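# Pull out the upper plug from panel port 764

## Task

Remove the upper of the plugs seated in the panel's port 764 and leave it free of all holes. Ports are numbered top to bottom within a column, columns taken left to right. The task fails on excessive force (pushing, pulling or squeezing), a sharply kinked fibre, any other plug knocked loose or left askew, or the robot toppling or finishing tilted.

## Robot and tools

Robot: a LinearBot, an omnidirectional wheeled base with a column about 1.7 m high. A carriage rides the column (joint lift_m, 0 to 1 m) and carries a left and a right arm, six joints each, each ending in a five-finger hand. Arm bases sit roughly 0.57 m + lift_m above the floor; carriage parts hang about 0.15 m lower. A hand point reaches up to 0.78 m from its shoulder but only about 0.4 m below the arm base. Parked arm: joints 1..6 = 0, 0.05, 0.05, 1.45, 0, 0. Cameras: carriage_camera (fixed, forward, tilted about 20 degrees down), left_wrist_camera and right_wrist_camera (on the little-finger side, aimed at the hand point). Calibration intrinsics and extrinsics are supplied per camera; show_instructions displays two reference pages (e.g. the five-finger left hand).

Frames: base frame has its origin on the floor under the base centre, x forward, y left, z up, metres. The left_hand and right_hand readings are hand-point positions in this frame; they tend to read higher than the truth at long reach. base_odometry is the base frame as it was at scene start; heading in rad, left positive, -3.142..3.142; it counts wheel turns, so slip shows as travel.

Tool move: one action plus optional cameras and blocking. base: a single key, a relative offset from where the base last measured itself: translate_m (forward +, -2..2 m), strafe_m (left +, -2..2 m) or rotate_rad (counter-clockwise +, -6.3..6.3). joints: a flat dictionary of absolute targets keyed by name, any subset, for both arms together. lift_m in m. left_/right_joint1_rad -2.617..3.054 (yaw about vertical, 0 forward, + left); joint2 0..3.141 (shoulder: 0 upper arm back level, 1.57 up, 3.14 forward level); joint3 0..3.141 (elbow, 0 folded, 3.14 straight); joint4 -1.57..1.57 (wrist pitch, + lifts fingertips); joint5 -1.57..1.57 (wrist yaw, + swings fingertips right, opposite to joint 1); joint6 -2.094..2.094 (roll about the finger axis, + clockwise seen from the forearm). Hand keys <side>_hand_little, _ring, _middle, _index, _thumb_bend, _thumb_turn take -1..1 absolute targets (+1 open/straight or thumb beside palm, -1 curled or thumb opposite the fingers). <side>_hand_force_limit -1..1 maps to about 0..10 N at the fingertip (0..15 N for thumb motors); <side>_hand_speed -0.96..1 (full speed from +0.48). Both start at 0 and -0.8; for a soft grip use speed -0.94 or slower. These two are settings and do not restart a stopped motor; send a new finger target to do that. speeds (this action only): translate_m and strafe_m 0.02..0.5 m/s, rotate_rad 0.05..1.57 rad/s, lift_m 0.02..0.27 m/s. min_time_s 0.1..8 s sets a lower bound on arm motion duration; 2 or more keeps hand paths straighter and slower. Actions are capped at 15 s; moves time out at 14 s. blocking true (default) waits until everything rests; false returns in about 0.5 s. cameras: list from carriage_camera, left_wrist_camera, right_wrist_camera, all; [] for none.

wait(seconds 0..10, cameras) lets time pass and reports state. stop(cameras) brakes every running motion; braked parts may keep pressing. zoom_image(camera, region [x0,y0,x1,y1] pixels, at most 504x504) enlarges the newest image of that camera. finished_scene(scene 1) ends the scene irrevocably.

Result lines: base_status and joint_status per motion: moving, done, off_target (resting short, maybe still pushing), not_followed (withheld by the self-collision check, shown as 'joint command not followed'), contact_stop, time_out, limit_stop_at_motor_heat. After an uncommanded stop later calls in the same reply are skipped. on_its_own lists unrequested behaviour ('held at' is a target). motor_effort in percent of max, bracket = peak of last action. Joint torques per arm joint, N m. <side>_hand_stopped_by gives six words (little, ring, middle, index, thumb_bend, thumb_turn): moving, target, force, stalled, fault. <side>_<motor>_load_n is fingertip force in N, positive pushing open; a lost grip drops it to about 0. Motor temperatures per arm joint; MOTOR HOT appears at 75 °C, and at 100 °C that arm goes limp for 30-60 s. Park an arm to cool it.

Cautions: fingers have no contact stop and arms keep pressing when blocked, then snap to target when freed; move slowly (min_time_s) near the panel. Pull the plug gently along its axis; do not yank, twist hard, or kink the fibre, and don't disturb neighbouring plugs. Once out, keep it away from every hole and do not drop it. Driving the base while a hand holds something fixed can pitch the robot over; a high carriage, stretched arms and sudden stops reduce stability. Avoid hitting the panel with the base at default speed; back off about 0.2 m after a contact. Never let the two arms press or collide, including closing one hand on the other's fingers. Joint 1 turned outward 0.5 rad or more with joint 2 below 0.8 can drive the elbow into the column.

Each tool is called after "Request:" as name([rows], argument=value, ...), one row to a line, values as JSON.

Reference images:

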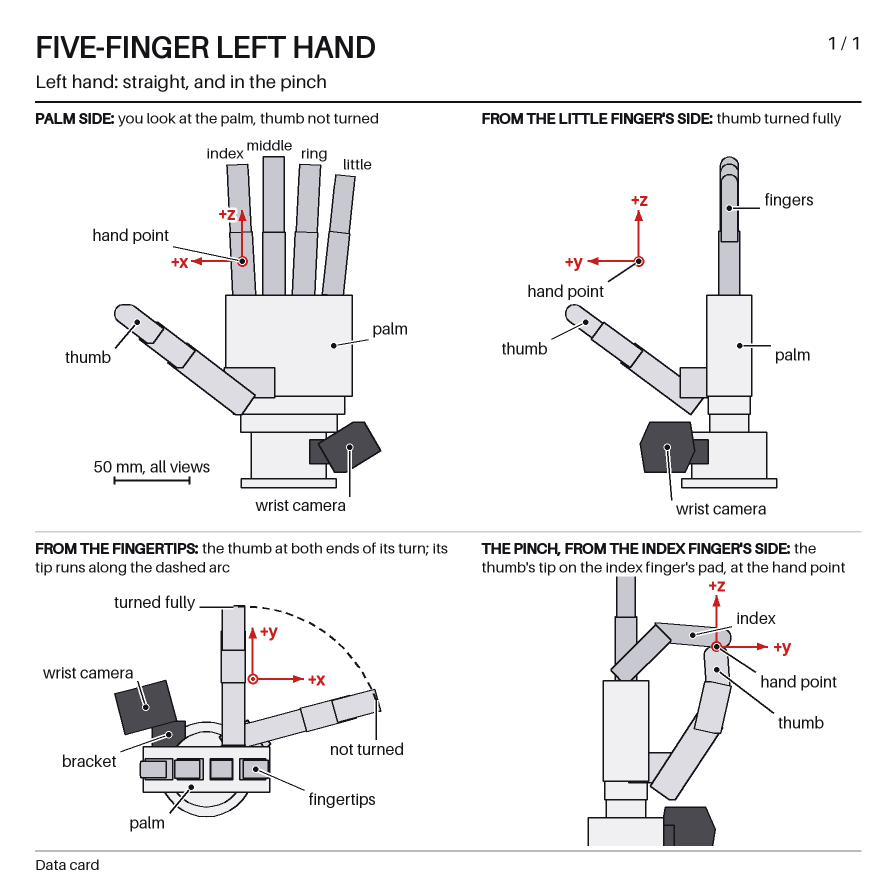

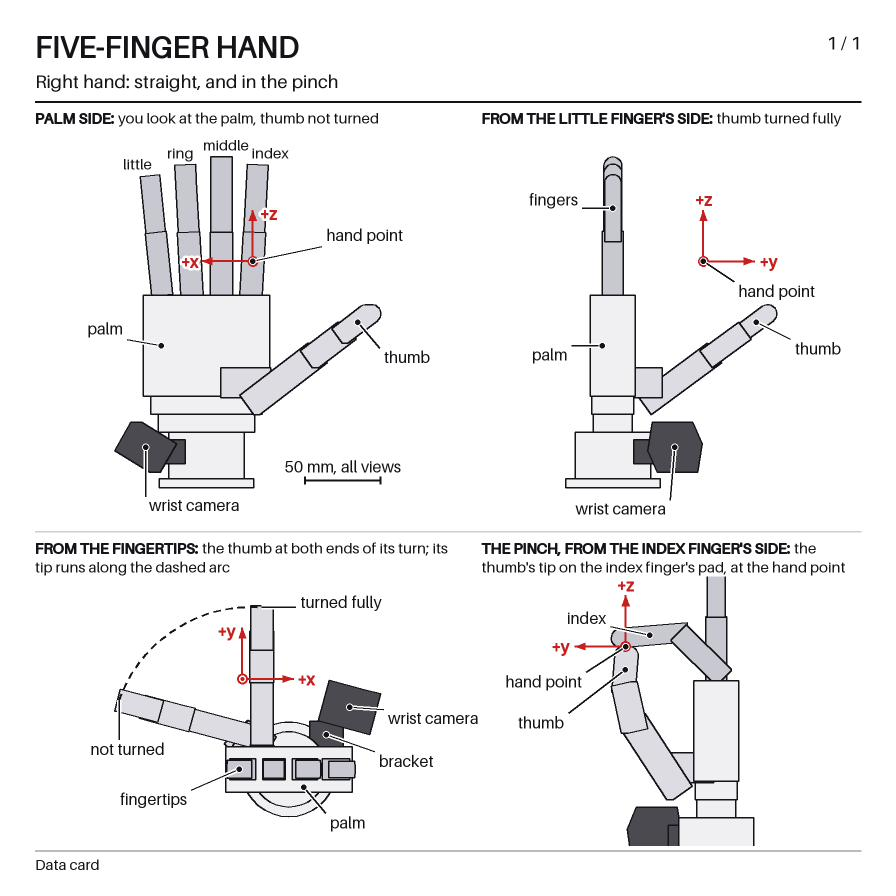

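## Session

Request:
move(cameras=["all"])

Scene clock: 0.00 s.
Joint torques (N m): no reading
Motor temperatures (°C): left_arm=[24 28 30 32 24 24] | right_arm=[24 28 28 33 27 27]
base_odometry: x=+0.000 y=+0.000 heading=+0.000
base_status: not commanded
joint_positions: lift_m=+0.300 left_joint1_rad=+0.015 left_joint2_rad=+0.062 left_joint3_rad=+0.049 left_joint4_rad=+1.470 left_joint5_rad=-0.040 left_joint6_rad=+0.039 right_joint1_rad=+0.013 right_joint2_rad=+0.053 right_joint3_rad=+0.053 right_joint4_rad=+1.416 right_joint5_rad=-0.044 right_joint6_rad=-0.045 left_hand_little=+1.000 left_hand_ring=+1.000 left_hand_middle=+1.000 left_hand_index=+1.000 left_hand_thumb_turn=+1.000 left_hand_thumb_bend=+1.000 left_hand_force_limit=+0.000 left_hand_speed=-0.800 right_hand_little=+1.000 right_hand_ring=+1.000 right_hand_middle=+1.000 right_hand_index=+1.000 right_hand_thumb_turn=+1.000 right_hand_thumb_bend=+1.000 right_hand_force_limit=+0.000 right_hand_speed=-0.800
joint_status: not commanded
left_hand_stopped_by: target,target,target,target,target,target
right_hand_stopped_by: target,target,target,target,target,target
left_little_load_n: 0.0
left_ring_load_n: 0.0
left_middle_load_n: 0.0
left_index_load_n: 0.0
left_thumb_bend_load_n: -0.5
left_thumb_turn_load_n: 0.0
right_little_load_n: 0.0
right_ring_load_n: 0.0
right_middle_load_n: 0.0
right_index_load_n: 0.0
right_thumb_bend_load_n: 0.0
right_thumb_turn_load_n: 0.0
motor_effort: lift_m=+20 drive_wheels=+1
left_hand: x=+0.3208 y=+0.2988 z=+1.3484 quat_wxyz=(+0.725, -0.054, +0.027, -0.686) (m; base frame)
right_hand: x=+0.3299 y=-0.2801 z=+1.3427 quat_wxyz=(+0.695, -0.072, +0.038, -0.715) (m; base frame)
pictures: carriage_camera, left_wrist_camera, right_wrist_camera

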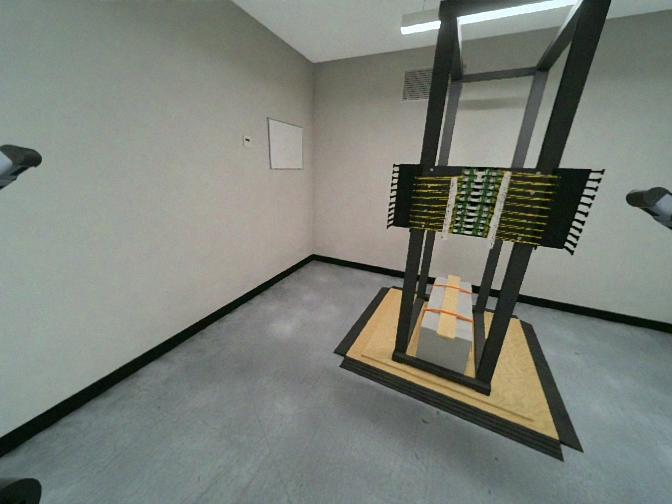

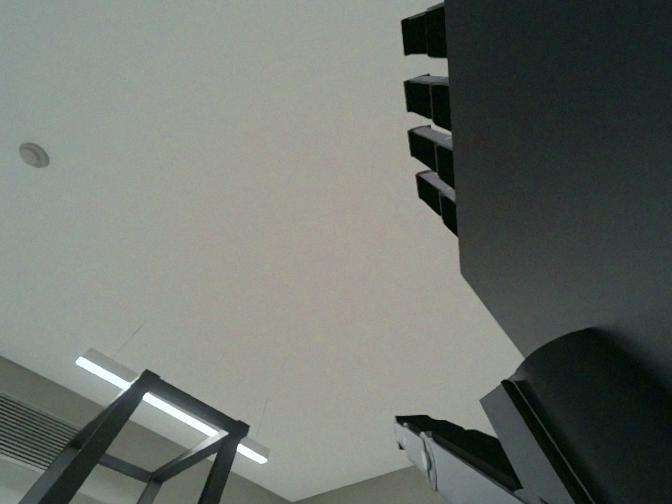

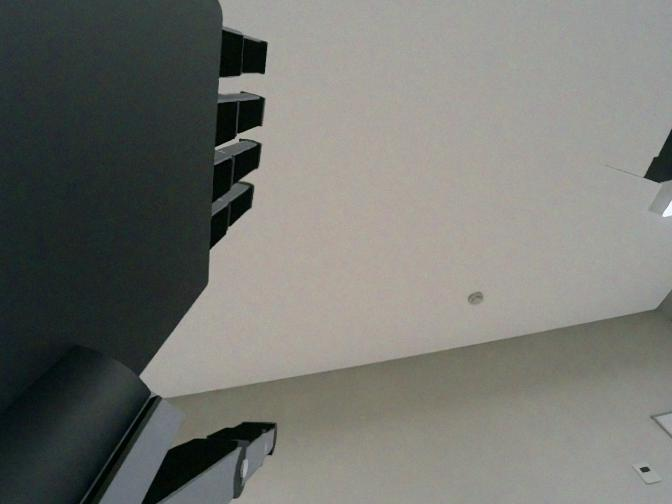

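Request:
zoom_image(camera="carriage_camera", region=[380, 150, 610, 265])

Scaled by 2.191 from the camera's image (finer frame: 960x720).

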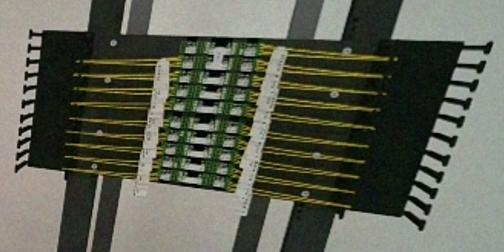

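Request:
move(base={"rotate_rad": -0.47}, speeds={"rotate_rad": 0.5}, cameras=["carriage_camera"])

Request:
zoom_image(camera="carriage_camera", region=[230, 130, 450, 270])

Scene clock: 2.57 s.
Joint torques (N m): left_arm=[0.05 3.44 6.57 -0.19 -0.05 0.01] | right_arm=[0.06 2.95 5.74 0.03 0.04 -0.05]
move: done
base_odometry: x=+0.000 y=+0.000 heading=-0.470
base_status: done
joint_positions: lift_m=+0.300 left_joint1_rad=+0.015 left_joint2_rad=+0.062 left_joint3_rad=+0.049 left_joint4_rad=+1.470 left_joint5_rad=-0.040 left_joint6_rad=+0.039 right_joint1_rad=+0.013 right_joint2_rad=+0.053 right_joint3_rad=+0.053 right_joint4_rad=+1.416 right_joint5_rad=-0.044 right_joint6_rad=-0.045 left_hand_little=+1.000 left_hand_ring=+1.000 left_hand_middle=+1.000 left_hand_index=+1.000 left_hand_thumb_turn=+1.000 left_hand_thumb_bend=+1.000 left_hand_force_limit=+0.000 left_hand_speed=-0.800 right_hand_little=+1.000 right_hand_ring=+1.000 right_hand_middle=+1.000 right_hand_index=+1.000 right_hand_thumb_turn=+1.000 right_hand_thumb_bend=+1.000 right_hand_force_limit=+0.000 right_hand_speed=-0.800
joint_status: not commanded
left_hand_stopped_by: target,target,target,target,target,target
right_hand_stopped_by: target,target,target,target,target,target
left_little_load_n: 0.0
left_ring_load_n: 0.0
left_middle_load_n: 0.5
left_index_load_n: 0.0
left_thumb_bend_load_n: 0.0
left_thumb_turn_load_n: 0.0
right_little_load_n: 0.0
right_ring_load_n: 0.0
right_middle_load_n: 0.0
right_index_load_n: 0.0
right_thumb_bend_load_n: 0.0
right_thumb_turn_load_n: 0.0
motor_effort: lift_m=+19(22) drive_wheels=+2(7)
left_hand: x=+0.3208 y=+0.2988 z=+1.3484 quat_wxyz=(+0.725, -0.054, +0.027, -0.686)
right_hand: x=+0.3299 y=-0.2801 z=+1.3427 quat_wxyz=(+0.695, -0.072, +0.038, -0.715)

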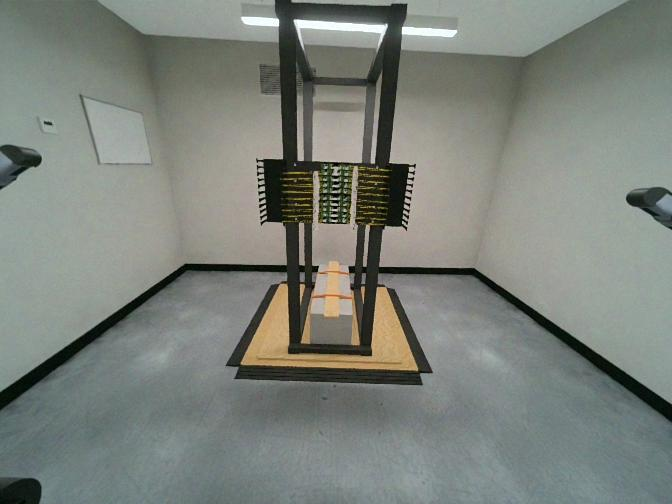

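Scaled by 2.291 from the camera's image (finer frame: 960x720).

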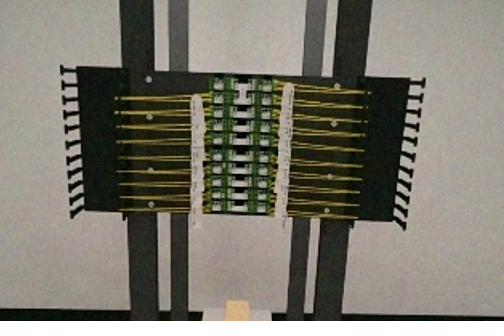

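Request:
move(base={"translate_m": 0.55}, speeds={"translate_m": 0.25}, cameras=["carriage_camera"])

Request:
zoom_image(camera="carriage_camera", region=[230, 110, 450, 275])

Scene clock: 7.53 s.
Joint torques (N m): left_arm=[0.05 3.63 6.49 -0.2 -0.08 -0.01] | right_arm=[0.08 2.84 5.81 0.03 0.04 -0.04]
move: done
base_odometry: x=+0.490 y=-0.250 heading=-0.470
base_status: done
joint_positions: lift_m=+0.300 left_joint1_rad=+0.015 left_joint2_rad=+0.062 left_joint3_rad=+0.049 left_joint4_rad=+1.469 left_joint5_rad=-0.040 left_joint6_rad=+0.039 right_joint1_rad=+0.013 right_joint2_rad=+0.053 right_joint3_rad=+0.053 right_joint4_rad=+1.415 right_joint5_rad=-0.044 right_joint6_rad=-0.045 left_hand_little=+1.000 left_hand_ring=+1.000 left_hand_middle=+1.000 left_hand_index=+1.000 left_hand_thumb_turn=+1.000 left_hand_thumb_bend=+1.000 left_hand_force_limit=+0.000 left_hand_speed=-0.800 right_hand_little=+1.000 right_hand_ring=+1.000 right_hand_middle=+1.000 right_hand_index=+1.000 right_hand_thumb_turn=+1.000 right_hand_thumb_bend=+1.000 right_hand_force_limit=+0.000 right_hand_speed=-0.800
joint_status: not commanded
left_hand_stopped_by: target,target,target,target,target,target
right_hand_stopped_by: target,target,target,target,target,target
left_little_load_n: 0.0
left_ring_load_n: 0.0
left_middle_load_n: 0.0
left_index_load_n: 0.0
left_thumb_bend_load_n: 0.0
left_thumb_turn_load_n: 0.0
right_little_load_n: 0.5
right_ring_load_n: 0.0
right_middle_load_n: 0.0
right_index_load_n: 0.0
right_thumb_bend_load_n: 0.0
right_thumb_turn_load_n: 0.0
motor_effort: lift_m=+19(22) drive_wheels=-4(12)
left_hand: x=+0.3211 y=+0.2988 z=+1.3483 quat_wxyz=(+0.725, -0.054, +0.027, -0.686)
right_hand: x=+0.3300 y=-0.2801 z=+1.3427 quat_wxyz=(+0.695, -0.072, +0.038, -0.715)

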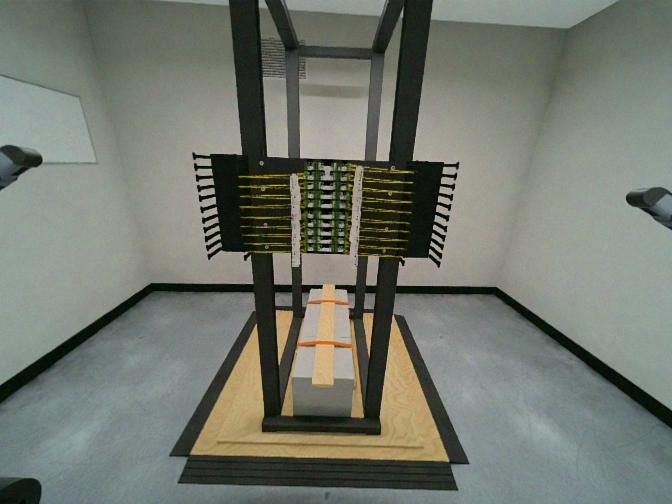

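Scaled by 2.291 from the camera's image (finer frame: 960x720).

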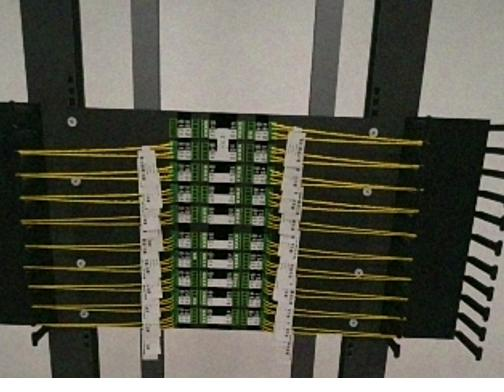

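Request:
move(base={"translate_m": 0.3}, joints={"lift_m": 0.2}, speeds={"translate_m": 0.2}, cameras=["carriage_camera"])

Request:
zoom_image(camera="carriage_camera", region=[240, 80, 440, 230])

Scene clock: 10.43 s.
Joint torques (N m): left_arm=[0.01 3.44 6.6 -0.16 -0.09 -0.01] | right_arm=[0.06 3.02 5.75 0.02 0.04 -0.05]
move: done
base_odometry: x=+0.757 y=-0.386 heading=-0.471
base_status: done
joint_positions: lift_m=+0.200 left_joint1_rad=+0.015 left_joint2_rad=+0.062 left_joint3_rad=+0.049 left_joint4_rad=+1.469 left_joint5_rad=-0.040 left_joint6_rad=+0.039 right_joint1_rad=+0.013 right_joint2_rad=+0.053 right_joint3_rad=+0.053 right_joint4_rad=+1.416 right_joint5_rad=-0.044 right_joint6_rad=-0.045 left_hand_little=+1.000 left_hand_ring=+1.000 left_hand_middle=+1.000 left_hand_index=+1.000 left_hand_thumb_turn=+1.000 left_hand_thumb_bend=+1.000 left_hand_force_limit=+0.000 left_hand_speed=-0.800 right_hand_little=+1.000 right_hand_ring=+1.000 right_hand_middle=+1.000 right_hand_index=+1.000 right_hand_thumb_turn=+1.000 right_hand_thumb_bend=+1.000 right_hand_force_limit=+0.000 right_hand_speed=-0.800
joint_status: all done
left_hand_stopped_by: target,target,target,target,target,target
right_hand_stopped_by: target,target,target,target,target,target
left_little_load_n: -0.5
left_ring_load_n: 0.0
left_middle_load_n: 0.0
left_index_load_n: 0.0
left_thumb_bend_load_n: 0.0
left_thumb_turn_load_n: -0.5
right_little_load_n: 0.0
right_ring_load_n: 0.0
right_middle_load_n: 0.0
right_index_load_n: 0.0
right_thumb_bend_load_n: 0.0
right_thumb_turn_load_n: 0.0
motor_effort: lift_m=+17(20) drive_wheels=+4(12)
left_hand: x=+0.3211 y=+0.2988 z=+1.2486 quat_wxyz=(+0.725, -0.054, +0.027, -0.686)
right_hand: x=+0.3294 y=-0.2801 z=+1.2433 quat_wxyz=(+0.695, -0.071, +0.037, -0.715)
carriage_camera: T_world_to_cam=[[0.04533, -0.99871, 0.02275, -0.03415], [-0.33689, -0.03672, -0.94083, 1.19193], [0.94045, 0.03499, -0.33812, 0.28144]] pos_world=[0.13841, -0.00019, 1.21734]

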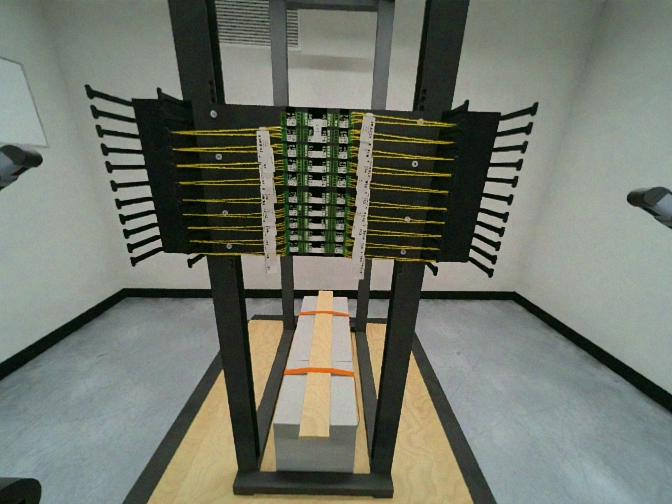

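Scaled by 2.520 from the camera's image (finer frame: 960x720).

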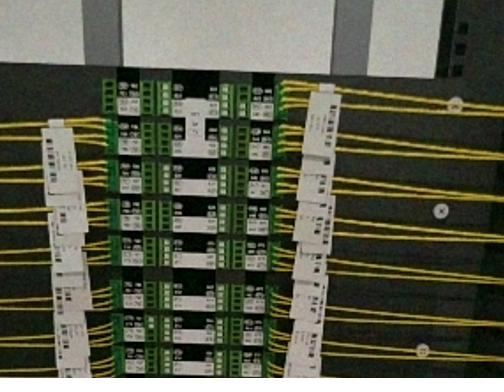

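Request:
zoom_image(camera="carriage_camera", region=[270, 100, 370, 180])

Request:
zoom_image(camera="carriage_camera", region=[270, 180, 370, 260])

Scaled by 5.040 from the camera's image (finer frame: 960x720).

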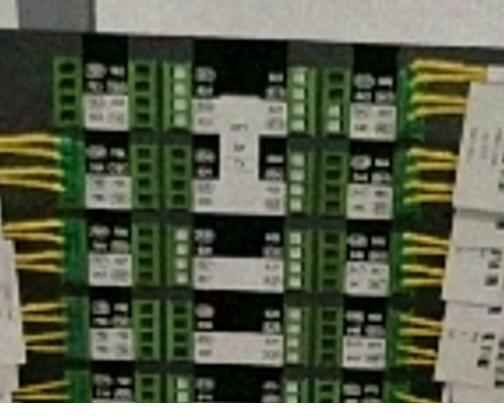

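Scaled by 5.040 from the camera's image (finer frame: 960x720).

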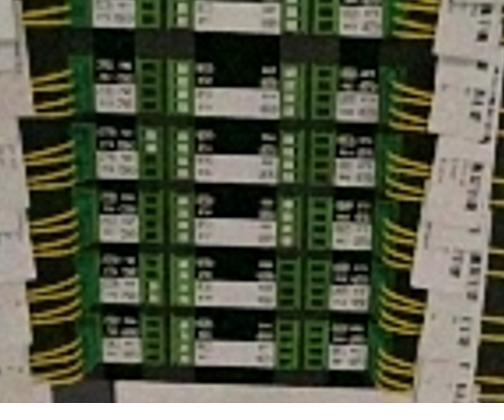

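Request:
move(base={"translate_m": -0.2}, speeds={"translate_m": 0.2}, joints={"right_joint2_rad": 1.0, "right_joint3_rad": 1.0, "right_joint4_rad": 0.0, "right_joint5_rad": 0.0, "right_joint6_rad": 0.0}, min_time_s=3, cameras=["all"])

Scene clock: 14.93 s.
Joint torques (N m): left_arm=[0.05 3.44 6.61 -0.21 -0.07 0.01] | right_arm=[0.06 -2.44 9.48 1.85 0.1 0.04]
move: done
base_odometry: x=+0.579 y=-0.295 heading=-0.471
base_status: done
joint_positions: lift_m=+0.200 left_joint1_rad=+0.015 left_joint2_rad=+0.062 left_joint3_rad=+0.049 left_joint4_rad=+1.472 left_joint5_rad=-0.041 left_joint6_rad=+0.039 right_joint1_rad=+0.013 right_joint2_rad=+0.994 right_joint3_rad=+0.972 right_joint4_rad=+0.015 right_joint5_rad=-0.010 right_joint6_rad=-0.008 left_hand_little=+1.000 left_hand_ring=+1.000 left_hand_middle=+1.000 left_hand_index=+1.000 left_hand_thumb_turn=+1.000 left_hand_thumb_bend=+1.000 left_hand_force_limit=+0.000 left_hand_speed=-0.800 right_hand_little=+1.000 right_hand_ring=+1.000 right_hand_middle=+1.000 right_hand_index=+1.000 right_hand_thumb_turn=+1.000 right_hand_thumb_bend=+1.000 right_hand_force_limit=+0.000 right_hand_speed=-0.800
joint_status: all done
left_hand_stopped_by: target,target,target,target,target,target
right_hand_stopped_by: target,target,target,target,target,target
left_little_load_n: 0.0
left_ring_load_n: 0.0
left_middle_load_n: 0.0
left_index_load_n: 0.0
left_thumb_bend_load_n: 0.0
left_thumb_turn_load_n: 0.0
right_little_load_n: 0.0
right_ring_load_n: 0.0
right_middle_load_n: 0.0
right_index_load_n: 0.0
right_thumb_bend_load_n: 0.0
right_thumb_turn_load_n: -0.5
motor_effort: lift_m=+18(20) drive_wheels=-2(9)
left_hand: x=+0.3205 y=+0.2988 z=+1.2488 quat_wxyz=(+0.725, -0.054, +0.026, -0.686)
right_hand: x=+0.6161 y=-0.2807 z=+1.1284 quat_wxyz=(+0.502, -0.510, +0.494, -0.494)
pictures: carriage_camera, left_wrist_camera, right_wrist_camera
carriage_camera: T_world_to_cam=[[0.04533, -0.99871, 0.02275, -0.03415], [-0.33689, -0.03672, -0.94083, 1.19193], [0.94045, 0.03499, -0.33812, 0.28144]] pos_world=[0.13841, -0.00019, 1.21734]
left_wrist_camera: T_world_to_cam=[[-0.93891, -0.33602, 0.07445, 0.30974], [0.26177, -0.83767, -0.47936, 0.76445], [0.22344, -0.43058, 0.87446, -0.91865]] pos_world=[0.29597, 0.34888, 1.14671]
right_wrist_camera: T_world_to_cam=[[0.03243, -0.28249, -0.95872, 0.98153], [-0.49706, 0.82763, -0.26068, 0.83724], [0.86711, 0.485, -0.11357, -0.15438]] pos_world=[0.51819, -0.34078, 1.14173]

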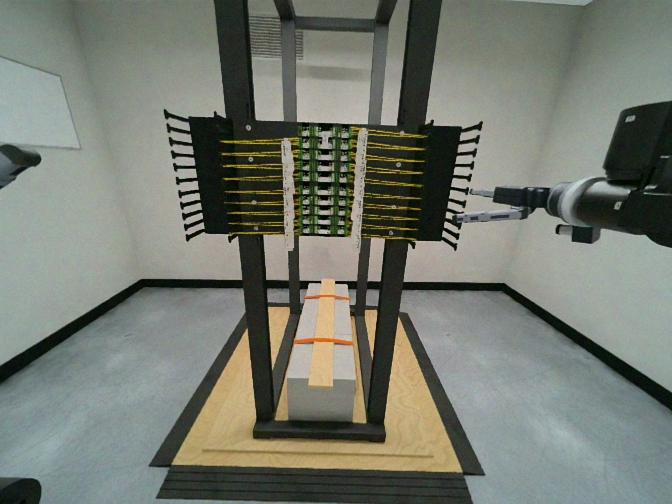

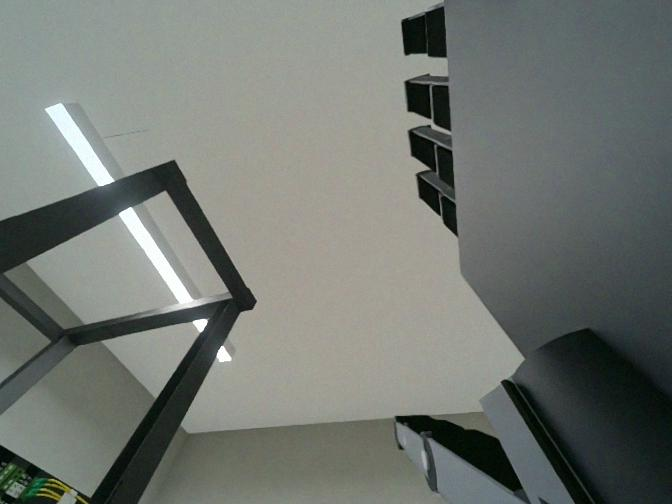

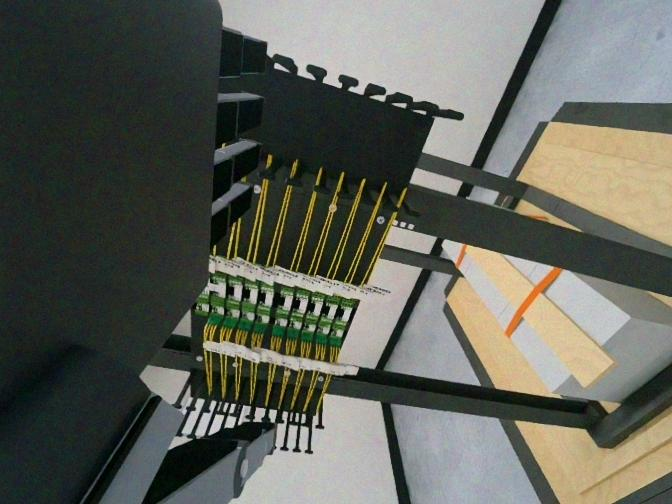

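Request:
zoom_image(camera="right_wrist_camera", region=[190, 240, 400, 380])

Scaled by 2.400 from the camera's image (finer frame: 960x720).

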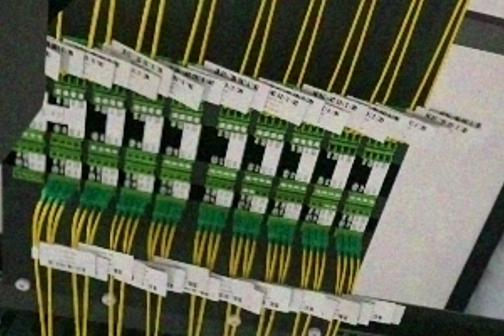

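Request:
move(base={"strafe_m": 0.36}, speeds={"strafe_m": 0.15}, joints={"right_joint6_rad": -1.57, "right_joint1_rad": 0.0}, min_time_s=2, cameras=["carriage_camera", "right_wrist_camera"])

Scene clock: 19.47 s.
Joint torques (N m): left_arm=[0.06 3.51 6.5 -0.19 -0.08 0.02] | right_arm=[-1.03 -2.47 9.54 1.89 0.05 -0.13]
move: done
base_odometry: x=+0.742 y=+0.026 heading=-0.471
base_status: done
joint_positions: lift_m=+0.200 left_joint1_rad=+0.015 left_joint2_rad=+0.062 left_joint3_rad=+0.049 left_joint4_rad=+1.472 left_joint5_rad=-0.040 left_joint6_rad=+0.039 right_joint1_rad=+0.010 right_joint2_rad=+0.994 right_joint3_rad=+0.972 right_joint4_rad=+0.011 right_joint5_rad=-0.006 right_joint6_rad=-1.562 left_hand_little=+1.000 left_hand_ring=+1.000 left_hand_middle=+1.000 left_hand_index=+1.000 left_hand_thumb_turn=+1.000 left_hand_thumb_bend=+1.000 left_hand_force_limit=+0.000 left_hand_speed=-0.800 right_hand_little=+1.000 right_hand_ring=+1.000 right_hand_middle=+1.000 right_hand_index=+1.000 right_hand_thumb_turn=+1.000 right_hand_thumb_bend=+1.000 right_hand_force_limit=+0.000 right_hand_speed=-0.800
joint_status: all done
left_hand_stopped_by: target,target,target,target,target,target
right_hand_stopped_by: target,target,target,target,target,target
left_little_load_n: 0.0
left_ring_load_n: 0.0
left_middle_load_n: 0.0
left_index_load_n: 0.0
left_thumb_bend_load_n: 0.0
left_thumb_turn_load_n: 0.0
right_little_load_n: 0.0
right_ring_load_n: 0.0
right_middle_load_n: 0.0
right_index_load_n: 0.0
right_thumb_bend_load_n: 0.0
right_thumb_turn_load_n: 0.0
motor_effort: lift_m=+18(20) drive_wheels=+1(7)
left_hand: x=+0.3205 y=+0.2988 z=+1.2488 quat_wxyz=(+0.725, -0.054, +0.026, -0.686)
right_hand: x=+0.6178 y=-0.3729 z=+1.1566 quat_wxyz=(+0.009, -0.711, -0.002, -0.703)
carriage_camera: T_world_to_cam=[[0.04533, -0.99871, 0.02275, -0.03415], [-0.33689, -0.03672, -0.94083, 1.19193], [0.94045, 0.03499, -0.33812, 0.28144]] pos_world=[0.13841, -0.00019, 1.21734]
right_wrist_camera: T_world_to_cam=[[0.05125, -0.96261, 0.26602, -0.6993], [-0.48162, -0.25717, -0.8378, 1.17506], [0.87488, -0.08518, -0.47679, 0.09468]] pos_world=[0.51894, -0.3629, 1.21563]

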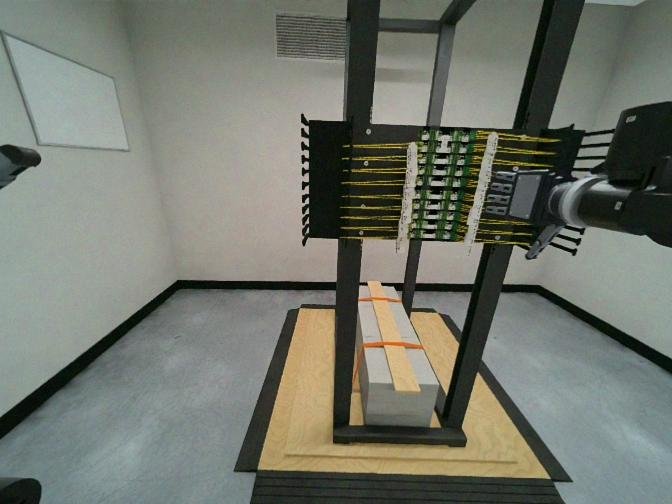

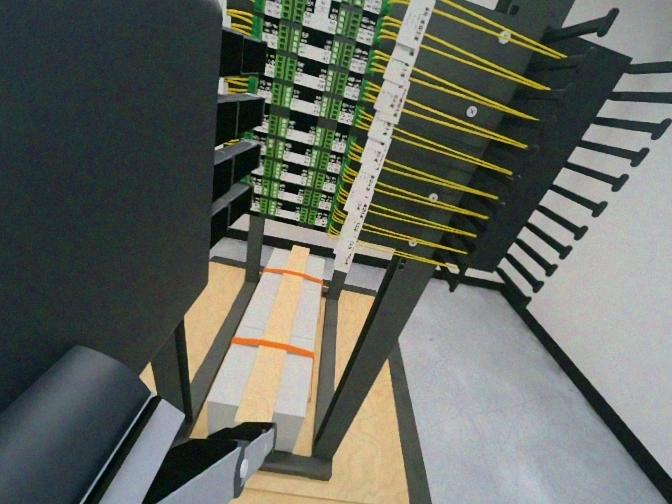

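Request:
move(base={"translate_m": 0.16}, speeds={"translate_m": 0.1}, joints={"lift_m": 0.3}, cameras=["carriage_camera", "right_wrist_camera"])

Request:
zoom_image(camera="right_wrist_camera", region=[240, 0, 440, 150])

Request:
zoom_image(camera="right_wrist_camera", region=[240, 150, 440, 300])

Scene clock: 22.07 s.
Joint torques (N m): left_arm=[0.06 3.47 6.48 -0.18 -0.08 -0.01] | right_arm=[-0.91 -2.63 8.58 2 0.05 -0.12]
Motor temperatures (°C): left_arm=[24 28 31 31 24 24] | right_arm=[24 28 33 35 27 27]
move: done
base_odometry: x=+0.885 y=-0.047 heading=-0.471
base_status: done
joint_positions: lift_m=+0.300 left_joint1_rad=+0.015 left_joint2_rad=+0.062 left_joint3_rad=+0.049 left_joint4_rad=+1.471 left_joint5_rad=-0.041 left_joint6_rad=+0.039 right_joint1_rad=+0.010 right_joint2_rad=+0.998 right_joint3_rad=+0.984 right_joint4_rad=+0.001 right_joint5_rad=-0.006 right_joint6_rad=-1.562 left_hand_little=+1.000 left_hand_ring=+1.000 left_hand_middle=+1.000 left_hand_index=+1.000 left_hand_thumb_turn=+1.000 left_hand_thumb_bend=+1.000 left_hand_force_limit=+0.000 left_hand_speed=-0.800 right_hand_little=+1.000 right_hand_ring=+1.000 right_hand_middle=+1.000 right_hand_index=+1.000 right_hand_thumb_turn=+1.000 right_hand_thumb_bend=+1.000 right_hand_force_limit=+0.000 right_hand_speed=-0.800
joint_status: all done
left_hand_stopped_by: target,target,target,target,target,target
right_hand_stopped_by: target,target,target,target,target,target
left_little_load_n: 0.0
left_ring_load_n: 0.0
left_middle_load_n: 0.0
left_index_load_n: 0.0
left_thumb_bend_load_n: 0.0
left_thumb_turn_load_n: 0.0
right_little_load_n: 0.0
right_ring_load_n: 0.0
right_middle_load_n: 0.0
right_index_load_n: 0.0
right_thumb_bend_load_n: 0.0
right_thumb_turn_load_n: 0.0
motor_effort: lift_m=+21(25) drive_wheels=+2(7)
left_hand: x=+0.3207 y=+0.2988 z=+1.3483 quat_wxyz=(+0.725, -0.054, +0.026, -0.686)
right_hand: x=+0.6181 y=-0.3729 z=+1.2583 quat_wxyz=(+0.008, -0.712, -0.003, -0.702)
carriage_camera: T_world_to_cam=[[0.04533, -0.99871, 0.02275, -0.03642], [-0.33689, -0.03672, -0.94083, 1.28554], [0.94045, 0.03499, -0.33812, 0.31509]] pos_world=[0.13841, -0.00019, 1.31684]
right_wrist_camera: T_world_to_cam=[[0.05172, -0.96239, 0.2667, -0.72739], [-0.48282, -0.25786, -0.83689, 1.25983], [0.87419, -0.08548, -0.478, 0.14477]] pos_world=[0.51934, -0.36279, 1.31754]

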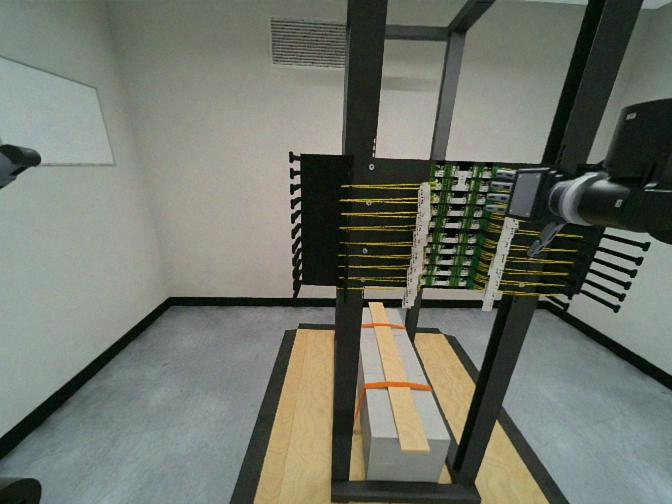

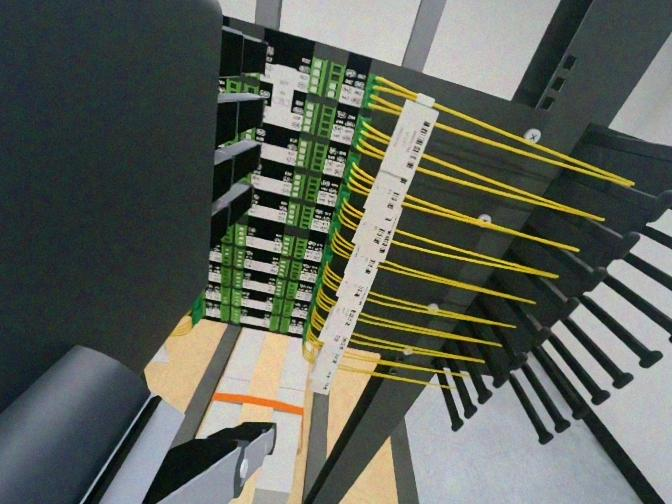

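Scaled by 2.520 from the camera's image (finer frame: 960x720).

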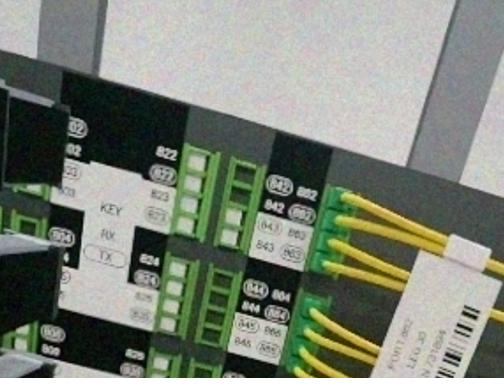

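Scaled by 2.520 from the camera's image (finer frame: 960x720).

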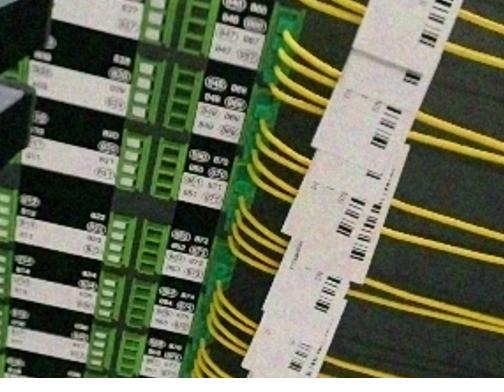

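Request:
move(base={"strafe_m": 0.2}, speeds={"strafe_m": 0.15}, joints={"lift_m": 0.36}, cameras=["carriage_camera", "right_wrist_camera"])

Request:
zoom_image(camera="right_wrist_camera", region=[240, 0, 440, 150])

Request:
zoom_image(camera="right_wrist_camera", region=[240, 100, 440, 250])

Scene clock: 25.83 s.
Joint torques (N m): left_arm=[-0.05 3.38 6.49 -0.22 -0.06 0.01] | right_arm=[-0.77 -2.82 8.34 2 0.03 -0.13]
move: done
base_odometry: x=+0.976 y=+0.131 heading=-0.471
base_status: done
joint_positions: lift_m=+0.360 left_joint1_rad=+0.015 left_joint2_rad=+0.062 left_joint3_rad=+0.049 left_joint4_rad=+1.471 left_joint5_rad=-0.041 left_joint6_rad=+0.039 right_joint1_rad=+0.008 right_joint2_rad=+0.999 right_joint3_rad=+0.986 right_joint4_rad=+0.002 right_joint5_rad=-0.004 right_joint6_rad=-1.562 left_hand_little=+1.000 left_hand_ring=+1.000 left_hand_middle=+1.000 left_hand_index=+1.000 left_hand_thumb_turn=+1.000 left_hand_thumb_bend=+1.000 left_hand_force_limit=+0.000 left_hand_speed=-0.800 right_hand_little=+1.000 right_hand_ring=+1.000 right_hand_middle=+1.000 right_hand_index=+1.000 right_hand_thumb_turn=+1.000 right_hand_thumb_bend=+1.000 right_hand_force_limit=+0.000 right_hand_speed=-0.800
joint_status: all done
left_hand_stopped_by: target,target,target,target,target,target
right_hand_stopped_by: target,target,target,target,target,target
left_little_load_n: -0.5
left_ring_load_n: -0.5
left_middle_load_n: 0.0
left_index_load_n: 0.0
left_thumb_bend_load_n: 0.0
left_thumb_turn_load_n: 0.0
right_little_load_n: 0.0
right_ring_load_n: 0.0
right_middle_load_n: 0.0
right_index_load_n: 0.0
right_thumb_bend_load_n: 0.0
right_thumb_turn_load_n: 0.0
motor_effort: lift_m=+21(26) drive_wheels=+1(8)
left_hand: x=+0.3206 y=+0.2989 z=+1.4083 quat_wxyz=(+0.725, -0.054, +0.026, -0.686)
right_hand: x=+0.6182 y=-0.3740 z=+1.3193 quat_wxyz=(+0.007, -0.711, -0.001, -0.703)
carriage_camera: T_world_to_cam=[[0.04533, -0.99871, 0.02275, -0.03778], [-0.33689, -0.03672, -0.94083, 1.34199], [0.94045, 0.03499, -0.33812, 0.33537]] pos_world=[0.13841, -0.00019, 1.37684]
right_wrist_camera: T_world_to_cam=[[0.04752, -0.96256, 0.26686, -0.74248], [-0.48225, -0.25607, -0.83777, 1.31207], [0.87474, -0.08888, -0.47637, 0.17]] pos_world=[0.51933, -0.36359, 1.37833]

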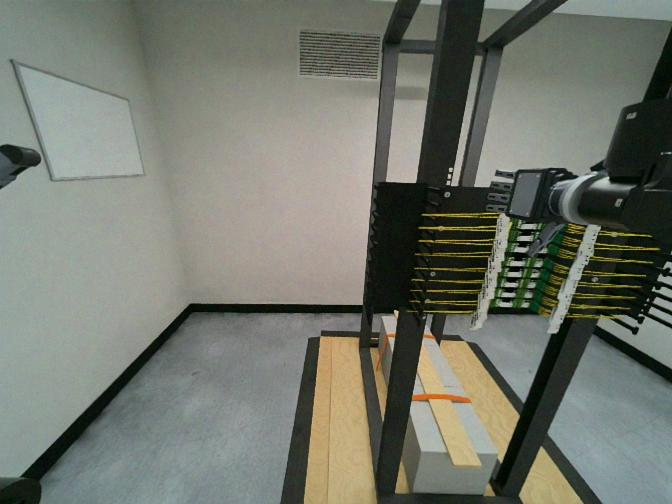

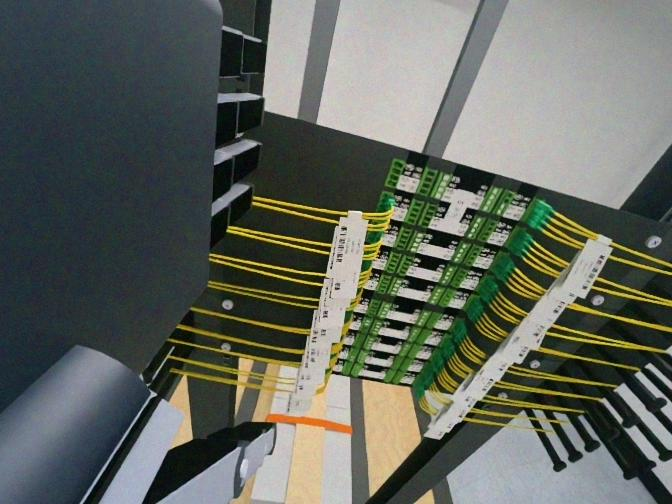

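Scaled by 2.520 from the camera's image (finer frame: 960x720).

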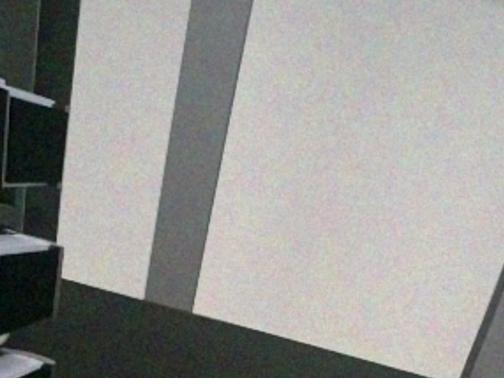

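Scaled by 2.520 from the camera's image (finer frame: 960x720).

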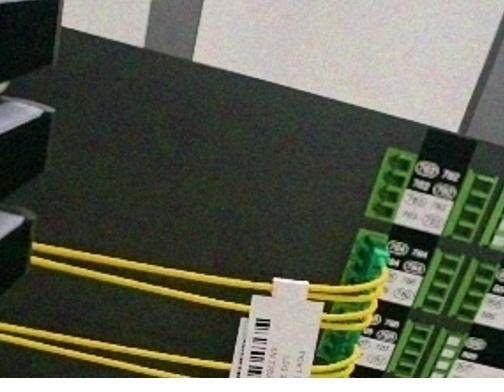

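Request:
zoom_image(camera="right_wrist_camera", region=[340, 140, 460, 230])

Scaled by 4.200 from the camera's image (finer frame: 960x720).

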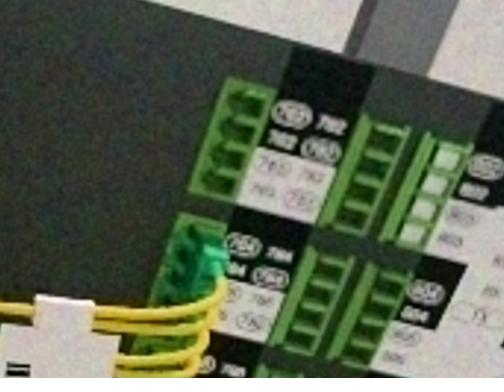

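Request:
move(base={"translate_m": 0.05}, speeds={"translate_m": 0.05}, joints={"lift_m": 0.4}, cameras=["right_wrist_camera"])

Request:
zoom_image(camera="right_wrist_camera", region=[320, 150, 480, 270])

Request:
zoom_image(camera="right_wrist_camera", region=[360, 190, 440, 250])

Scene clock: 28.47 s.
Joint torques (N m): left_arm=[0.01 3.49 6.53 -0.19 -0.07 0.01] | right_arm=[-0.72 -2.95 8.23 1.95 0.03 -0.13]
move: done
base_odometry: x=+1.021 y=+0.109 heading=-0.470
base_status: done
joint_positions: lift_m=+0.400 left_joint1_rad=+0.015 left_joint2_rad=+0.062 left_joint3_rad=+0.049 left_joint4_rad=+1.472 left_joint5_rad=-0.041 left_joint6_rad=+0.039 right_joint1_rad=+0.008 right_joint2_rad=+0.999 right_joint3_rad=+0.988 right_joint4_rad=+0.002 right_joint5_rad=-0.004 right_joint6_rad=-1.562 left_hand_little=+1.000 left_hand_ring=+1.000 left_hand_middle=+1.000 left_hand_index=+1.000 left_hand_thumb_turn=+1.000 left_hand_thumb_bend=+1.000 left_hand_force_limit=+0.000 left_hand_speed=-0.800 right_hand_little=+1.000 right_hand_ring=+1.000 right_hand_middle=+1.000 right_hand_index=+1.000 right_hand_thumb_turn=+1.000 right_hand_thumb_bend=+1.000 right_hand_force_limit=+0.000 right_hand_speed=-0.800
joint_status: all done
left_hand_stopped_by: target,target,target,target,target,target
right_hand_stopped_by: target,target,target,target,target,target
left_little_load_n: 0.0
left_ring_load_n: 0.0
left_middle_load_n: 0.0
left_index_load_n: 0.0
left_thumb_bend_load_n: 0.0
left_thumb_turn_load_n: 0.0
right_little_load_n: 0.0
right_ring_load_n: 0.0
right_middle_load_n: 0.0
right_index_load_n: 0.5
right_thumb_bend_load_n: 0.0
right_thumb_turn_load_n: 0.0
motor_effort: lift_m=+19(26) drive_wheels=-2(6)
left_hand: x=+0.3205 y=+0.2990 z=+1.4484 quat_wxyz=(+0.725, -0.054, +0.026, -0.686)
right_hand: x=+0.6182 y=-0.3740 z=+1.3603 quat_wxyz=(+0.007, -0.710, -0.001, -0.704)
right_wrist_camera: T_world_to_cam=[[0.04687, -0.96259, 0.26689, -0.75307], [-0.48034, -0.25598, -0.8389, 1.34679], [0.87583, -0.08888, -0.47436, 0.1862]] pos_world=[0.51913, -0.36359, 1.41913]

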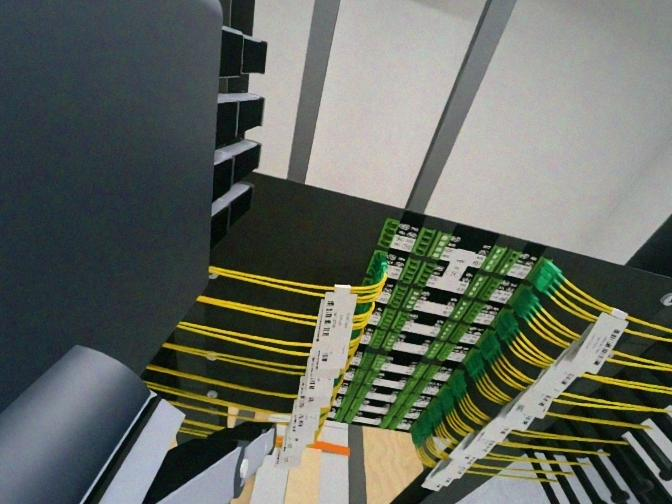

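Scaled by 3.150 from the camera's image (finer frame: 960x720).

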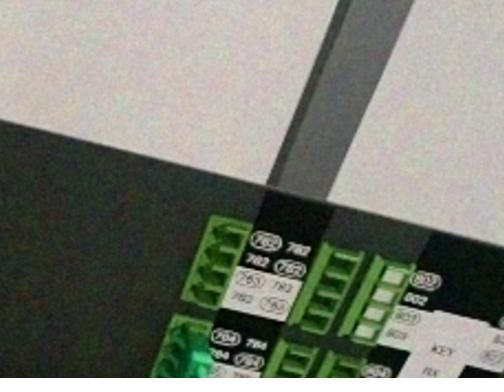

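Scaled by 6.300 from the camera's image (finer frame: 960x720).

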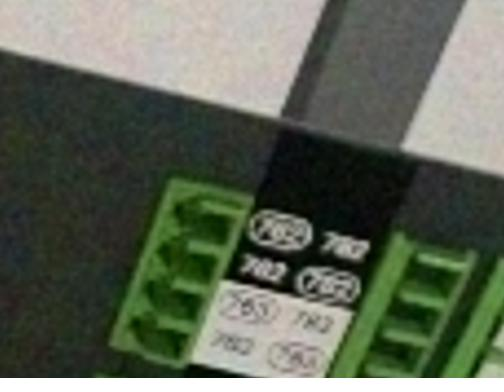

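Request:
zoom_image(camera="right_wrist_camera", region=[330, 240, 430, 320])

Scaled by 5.040 from the camera's image (finer frame: 960x720).

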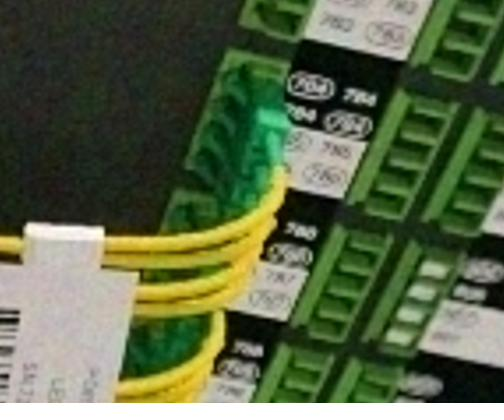

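Request:
move(base={"translate_m": -0.12}, speeds={"translate_m": 0.15})

Request:
move(base={"strafe_m": -0.35}, speeds={"strafe_m": 0.15}, joints={"right_joint1_rad": 0.3, "right_joint2_rad": 1.4, "right_joint3_rad": 1.4, "right_joint4_rad": 0.0, "right_joint5_rad": -1.0, "right_joint6_rad": -1.57, "lift_m": 0.31}, min_time_s=3, cameras=["carriage_camera", "right_wrist_camera"])

Scene clock: 32.73 s.
Joint torques (N m): left_arm=[0.06 3.45 6.75 -0.26 -0.07 -0.01] | right_arm=[-0.72 -2.89 8.28 1.99 0.03 -0.13]
move: done
base_odometry: x=+0.914 y=+0.163 heading=-0.470
base_status: done
joint_positions: lift_m=+0.400 left_joint1_rad=+0.015 left_joint2_rad=+0.062 left_joint3_rad=+0.049 left_joint4_rad=+1.472 left_joint5_rad=-0.042 left_joint6_rad=+0.039 right_joint1_rad=+0.008 right_joint2_rad=+0.999 right_joint3_rad=+0.988 right_joint4_rad=+0.000 right_joint5_rad=-0.004 right_joint6_rad=-1.562 left_hand_little=+1.000 left_hand_ring=+1.000 left_hand_middle=+1.000 left_hand_index=+1.000 left_hand_thumb_turn=+1.000 left_hand_thumb_bend=+1.000 left_hand_force_limit=+0.000 left_hand_speed=-0.800 right_hand_little=+1.000 right_hand_ring=+1.000 right_hand_middle=+1.000 right_hand_index=+1.000 right_hand_thumb_turn=+1.000 right_hand_thumb_bend=+1.000 right_hand_force_limit=+0.000 right_hand_speed=-0.800
joint_status: not commanded
left_hand_stopped_by: target,target,target,target,target,target
right_hand_stopped_by: target,target,target,target,target,target
left_little_load_n: 0.0
left_ring_load_n: 0.0
left_middle_load_n: 0.0
left_index_load_n: 0.0
left_thumb_bend_load_n: 0.0
left_thumb_turn_load_n: 0.0
right_little_load_n: 0.0
right_ring_load_n: 0.0
right_middle_load_n: 0.0
right_index_load_n: 0.0
right_thumb_bend_load_n: 0.0
right_thumb_turn_load_n: 0.0
motor_effort: lift_m=+20(22) drive_wheels=+0(8)
left_hand: x=+0.3205 y=+0.2991 z=+1.4484 quat_wxyz=(+0.725, -0.054, +0.026, -0.686)
right_hand: x=+0.6182 y=-0.3740 z=+1.3597 quat_wxyz=(+0.007, -0.711, -0.001, -0.703)
pictures: none

Scene clock: 36.07 s.
Joint torques (N m): left_arm=[0.08 3.44 6.61 -0.21 -0.02 0] | right_arm=[0.98 -5 9.09 1.68 -0.16 -0.13]
move: done
base_odometry: x=+0.755 y=-0.148 heading=-0.471
base_status: done
joint_positions: lift_m=+0.310 left_joint1_rad=+0.015 left_joint2_rad=+0.062 left_joint3_rad=+0.049 left_joint4_rad=+1.472 left_joint5_rad=-0.043 left_joint6_rad=+0.039 right_joint1_rad=+0.290 right_joint2_rad=+1.392 right_joint3_rad=+1.373 right_joint4_rad=-0.005 right_joint5_rad=-0.989 right_joint6_rad=-1.563 left_hand_little=+1.000 left_hand_ring=+1.000 left_hand_middle=+1.000 left_hand_index=+1.000 left_hand_thumb_turn=+1.000 left_hand_thumb_bend=+1.000 left_hand_force_limit=+0.000 left_hand_speed=-0.800 right_hand_little=+1.000 right_hand_ring=+1.000 right_hand_middle=+1.000 right_hand_index=+1.000 right_hand_thumb_turn=+1.000 right_hand_thumb_bend=+1.000 right_hand_force_limit=+0.000 right_hand_speed=-0.800
joint_status: all done
left_hand_stopped_by: target,target,target,target,target,target
right_hand_stopped_by: target,target,target,target,target,target
left_little_load_n: 0.0
left_ring_load_n: 0.0
left_middle_load_n: 0.0
left_index_load_n: 0.0
left_thumb_bend_load_n: 0.0
left_thumb_turn_load_n: 0.0
right_little_load_n: 0.0
right_ring_load_n: 0.0
right_middle_load_n: 0.0
right_index_load_n: 0.0
right_thumb_bend_load_n: 0.0
right_thumb_turn_load_n: -0.5
motor_effort: lift_m=+16(20) drive_wheels=-1(6)
left_hand: x=+0.3205 y=+0.2992 z=+1.3589 quat_wxyz=(+0.725, -0.055, +0.025, -0.686)
right_hand: x=+0.6201 y=-0.0655 z=+1.3035 quat_wxyz=(+0.427, -0.577, -0.417, -0.558)
carriage_camera: T_world_to_cam=[[0.04533, -0.99871, 0.02275, -0.03666], [-0.33689, -0.03672, -0.94083, 1.29542], [0.94045, 0.03499, -0.33812, 0.31864]] pos_world=[0.13841, -0.00019, 1.32734]
right_wrist_camera: T_world_to_cam=[[0.93766, -0.2434, 0.2481, -0.92183], [0.08414, -0.53363, -0.84152, 1.01429], [0.33722, 0.80993, -0.47989, 0.58503]] pos_world=[0.58174, -0.15694, 1.363]

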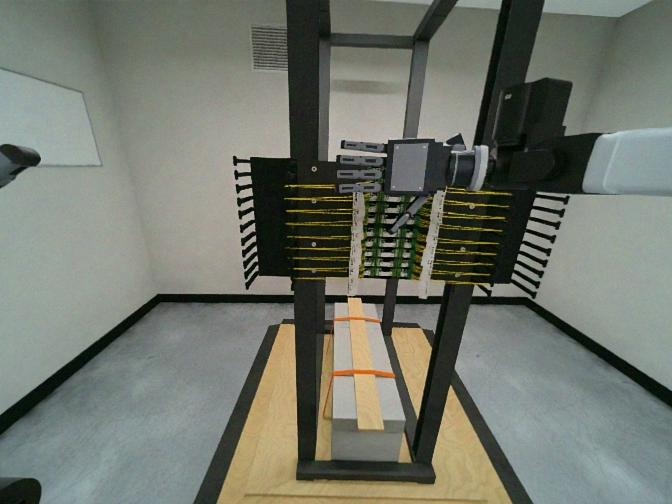

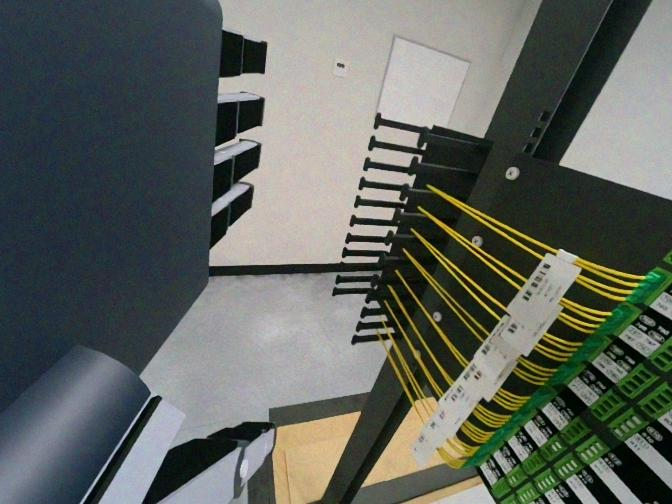

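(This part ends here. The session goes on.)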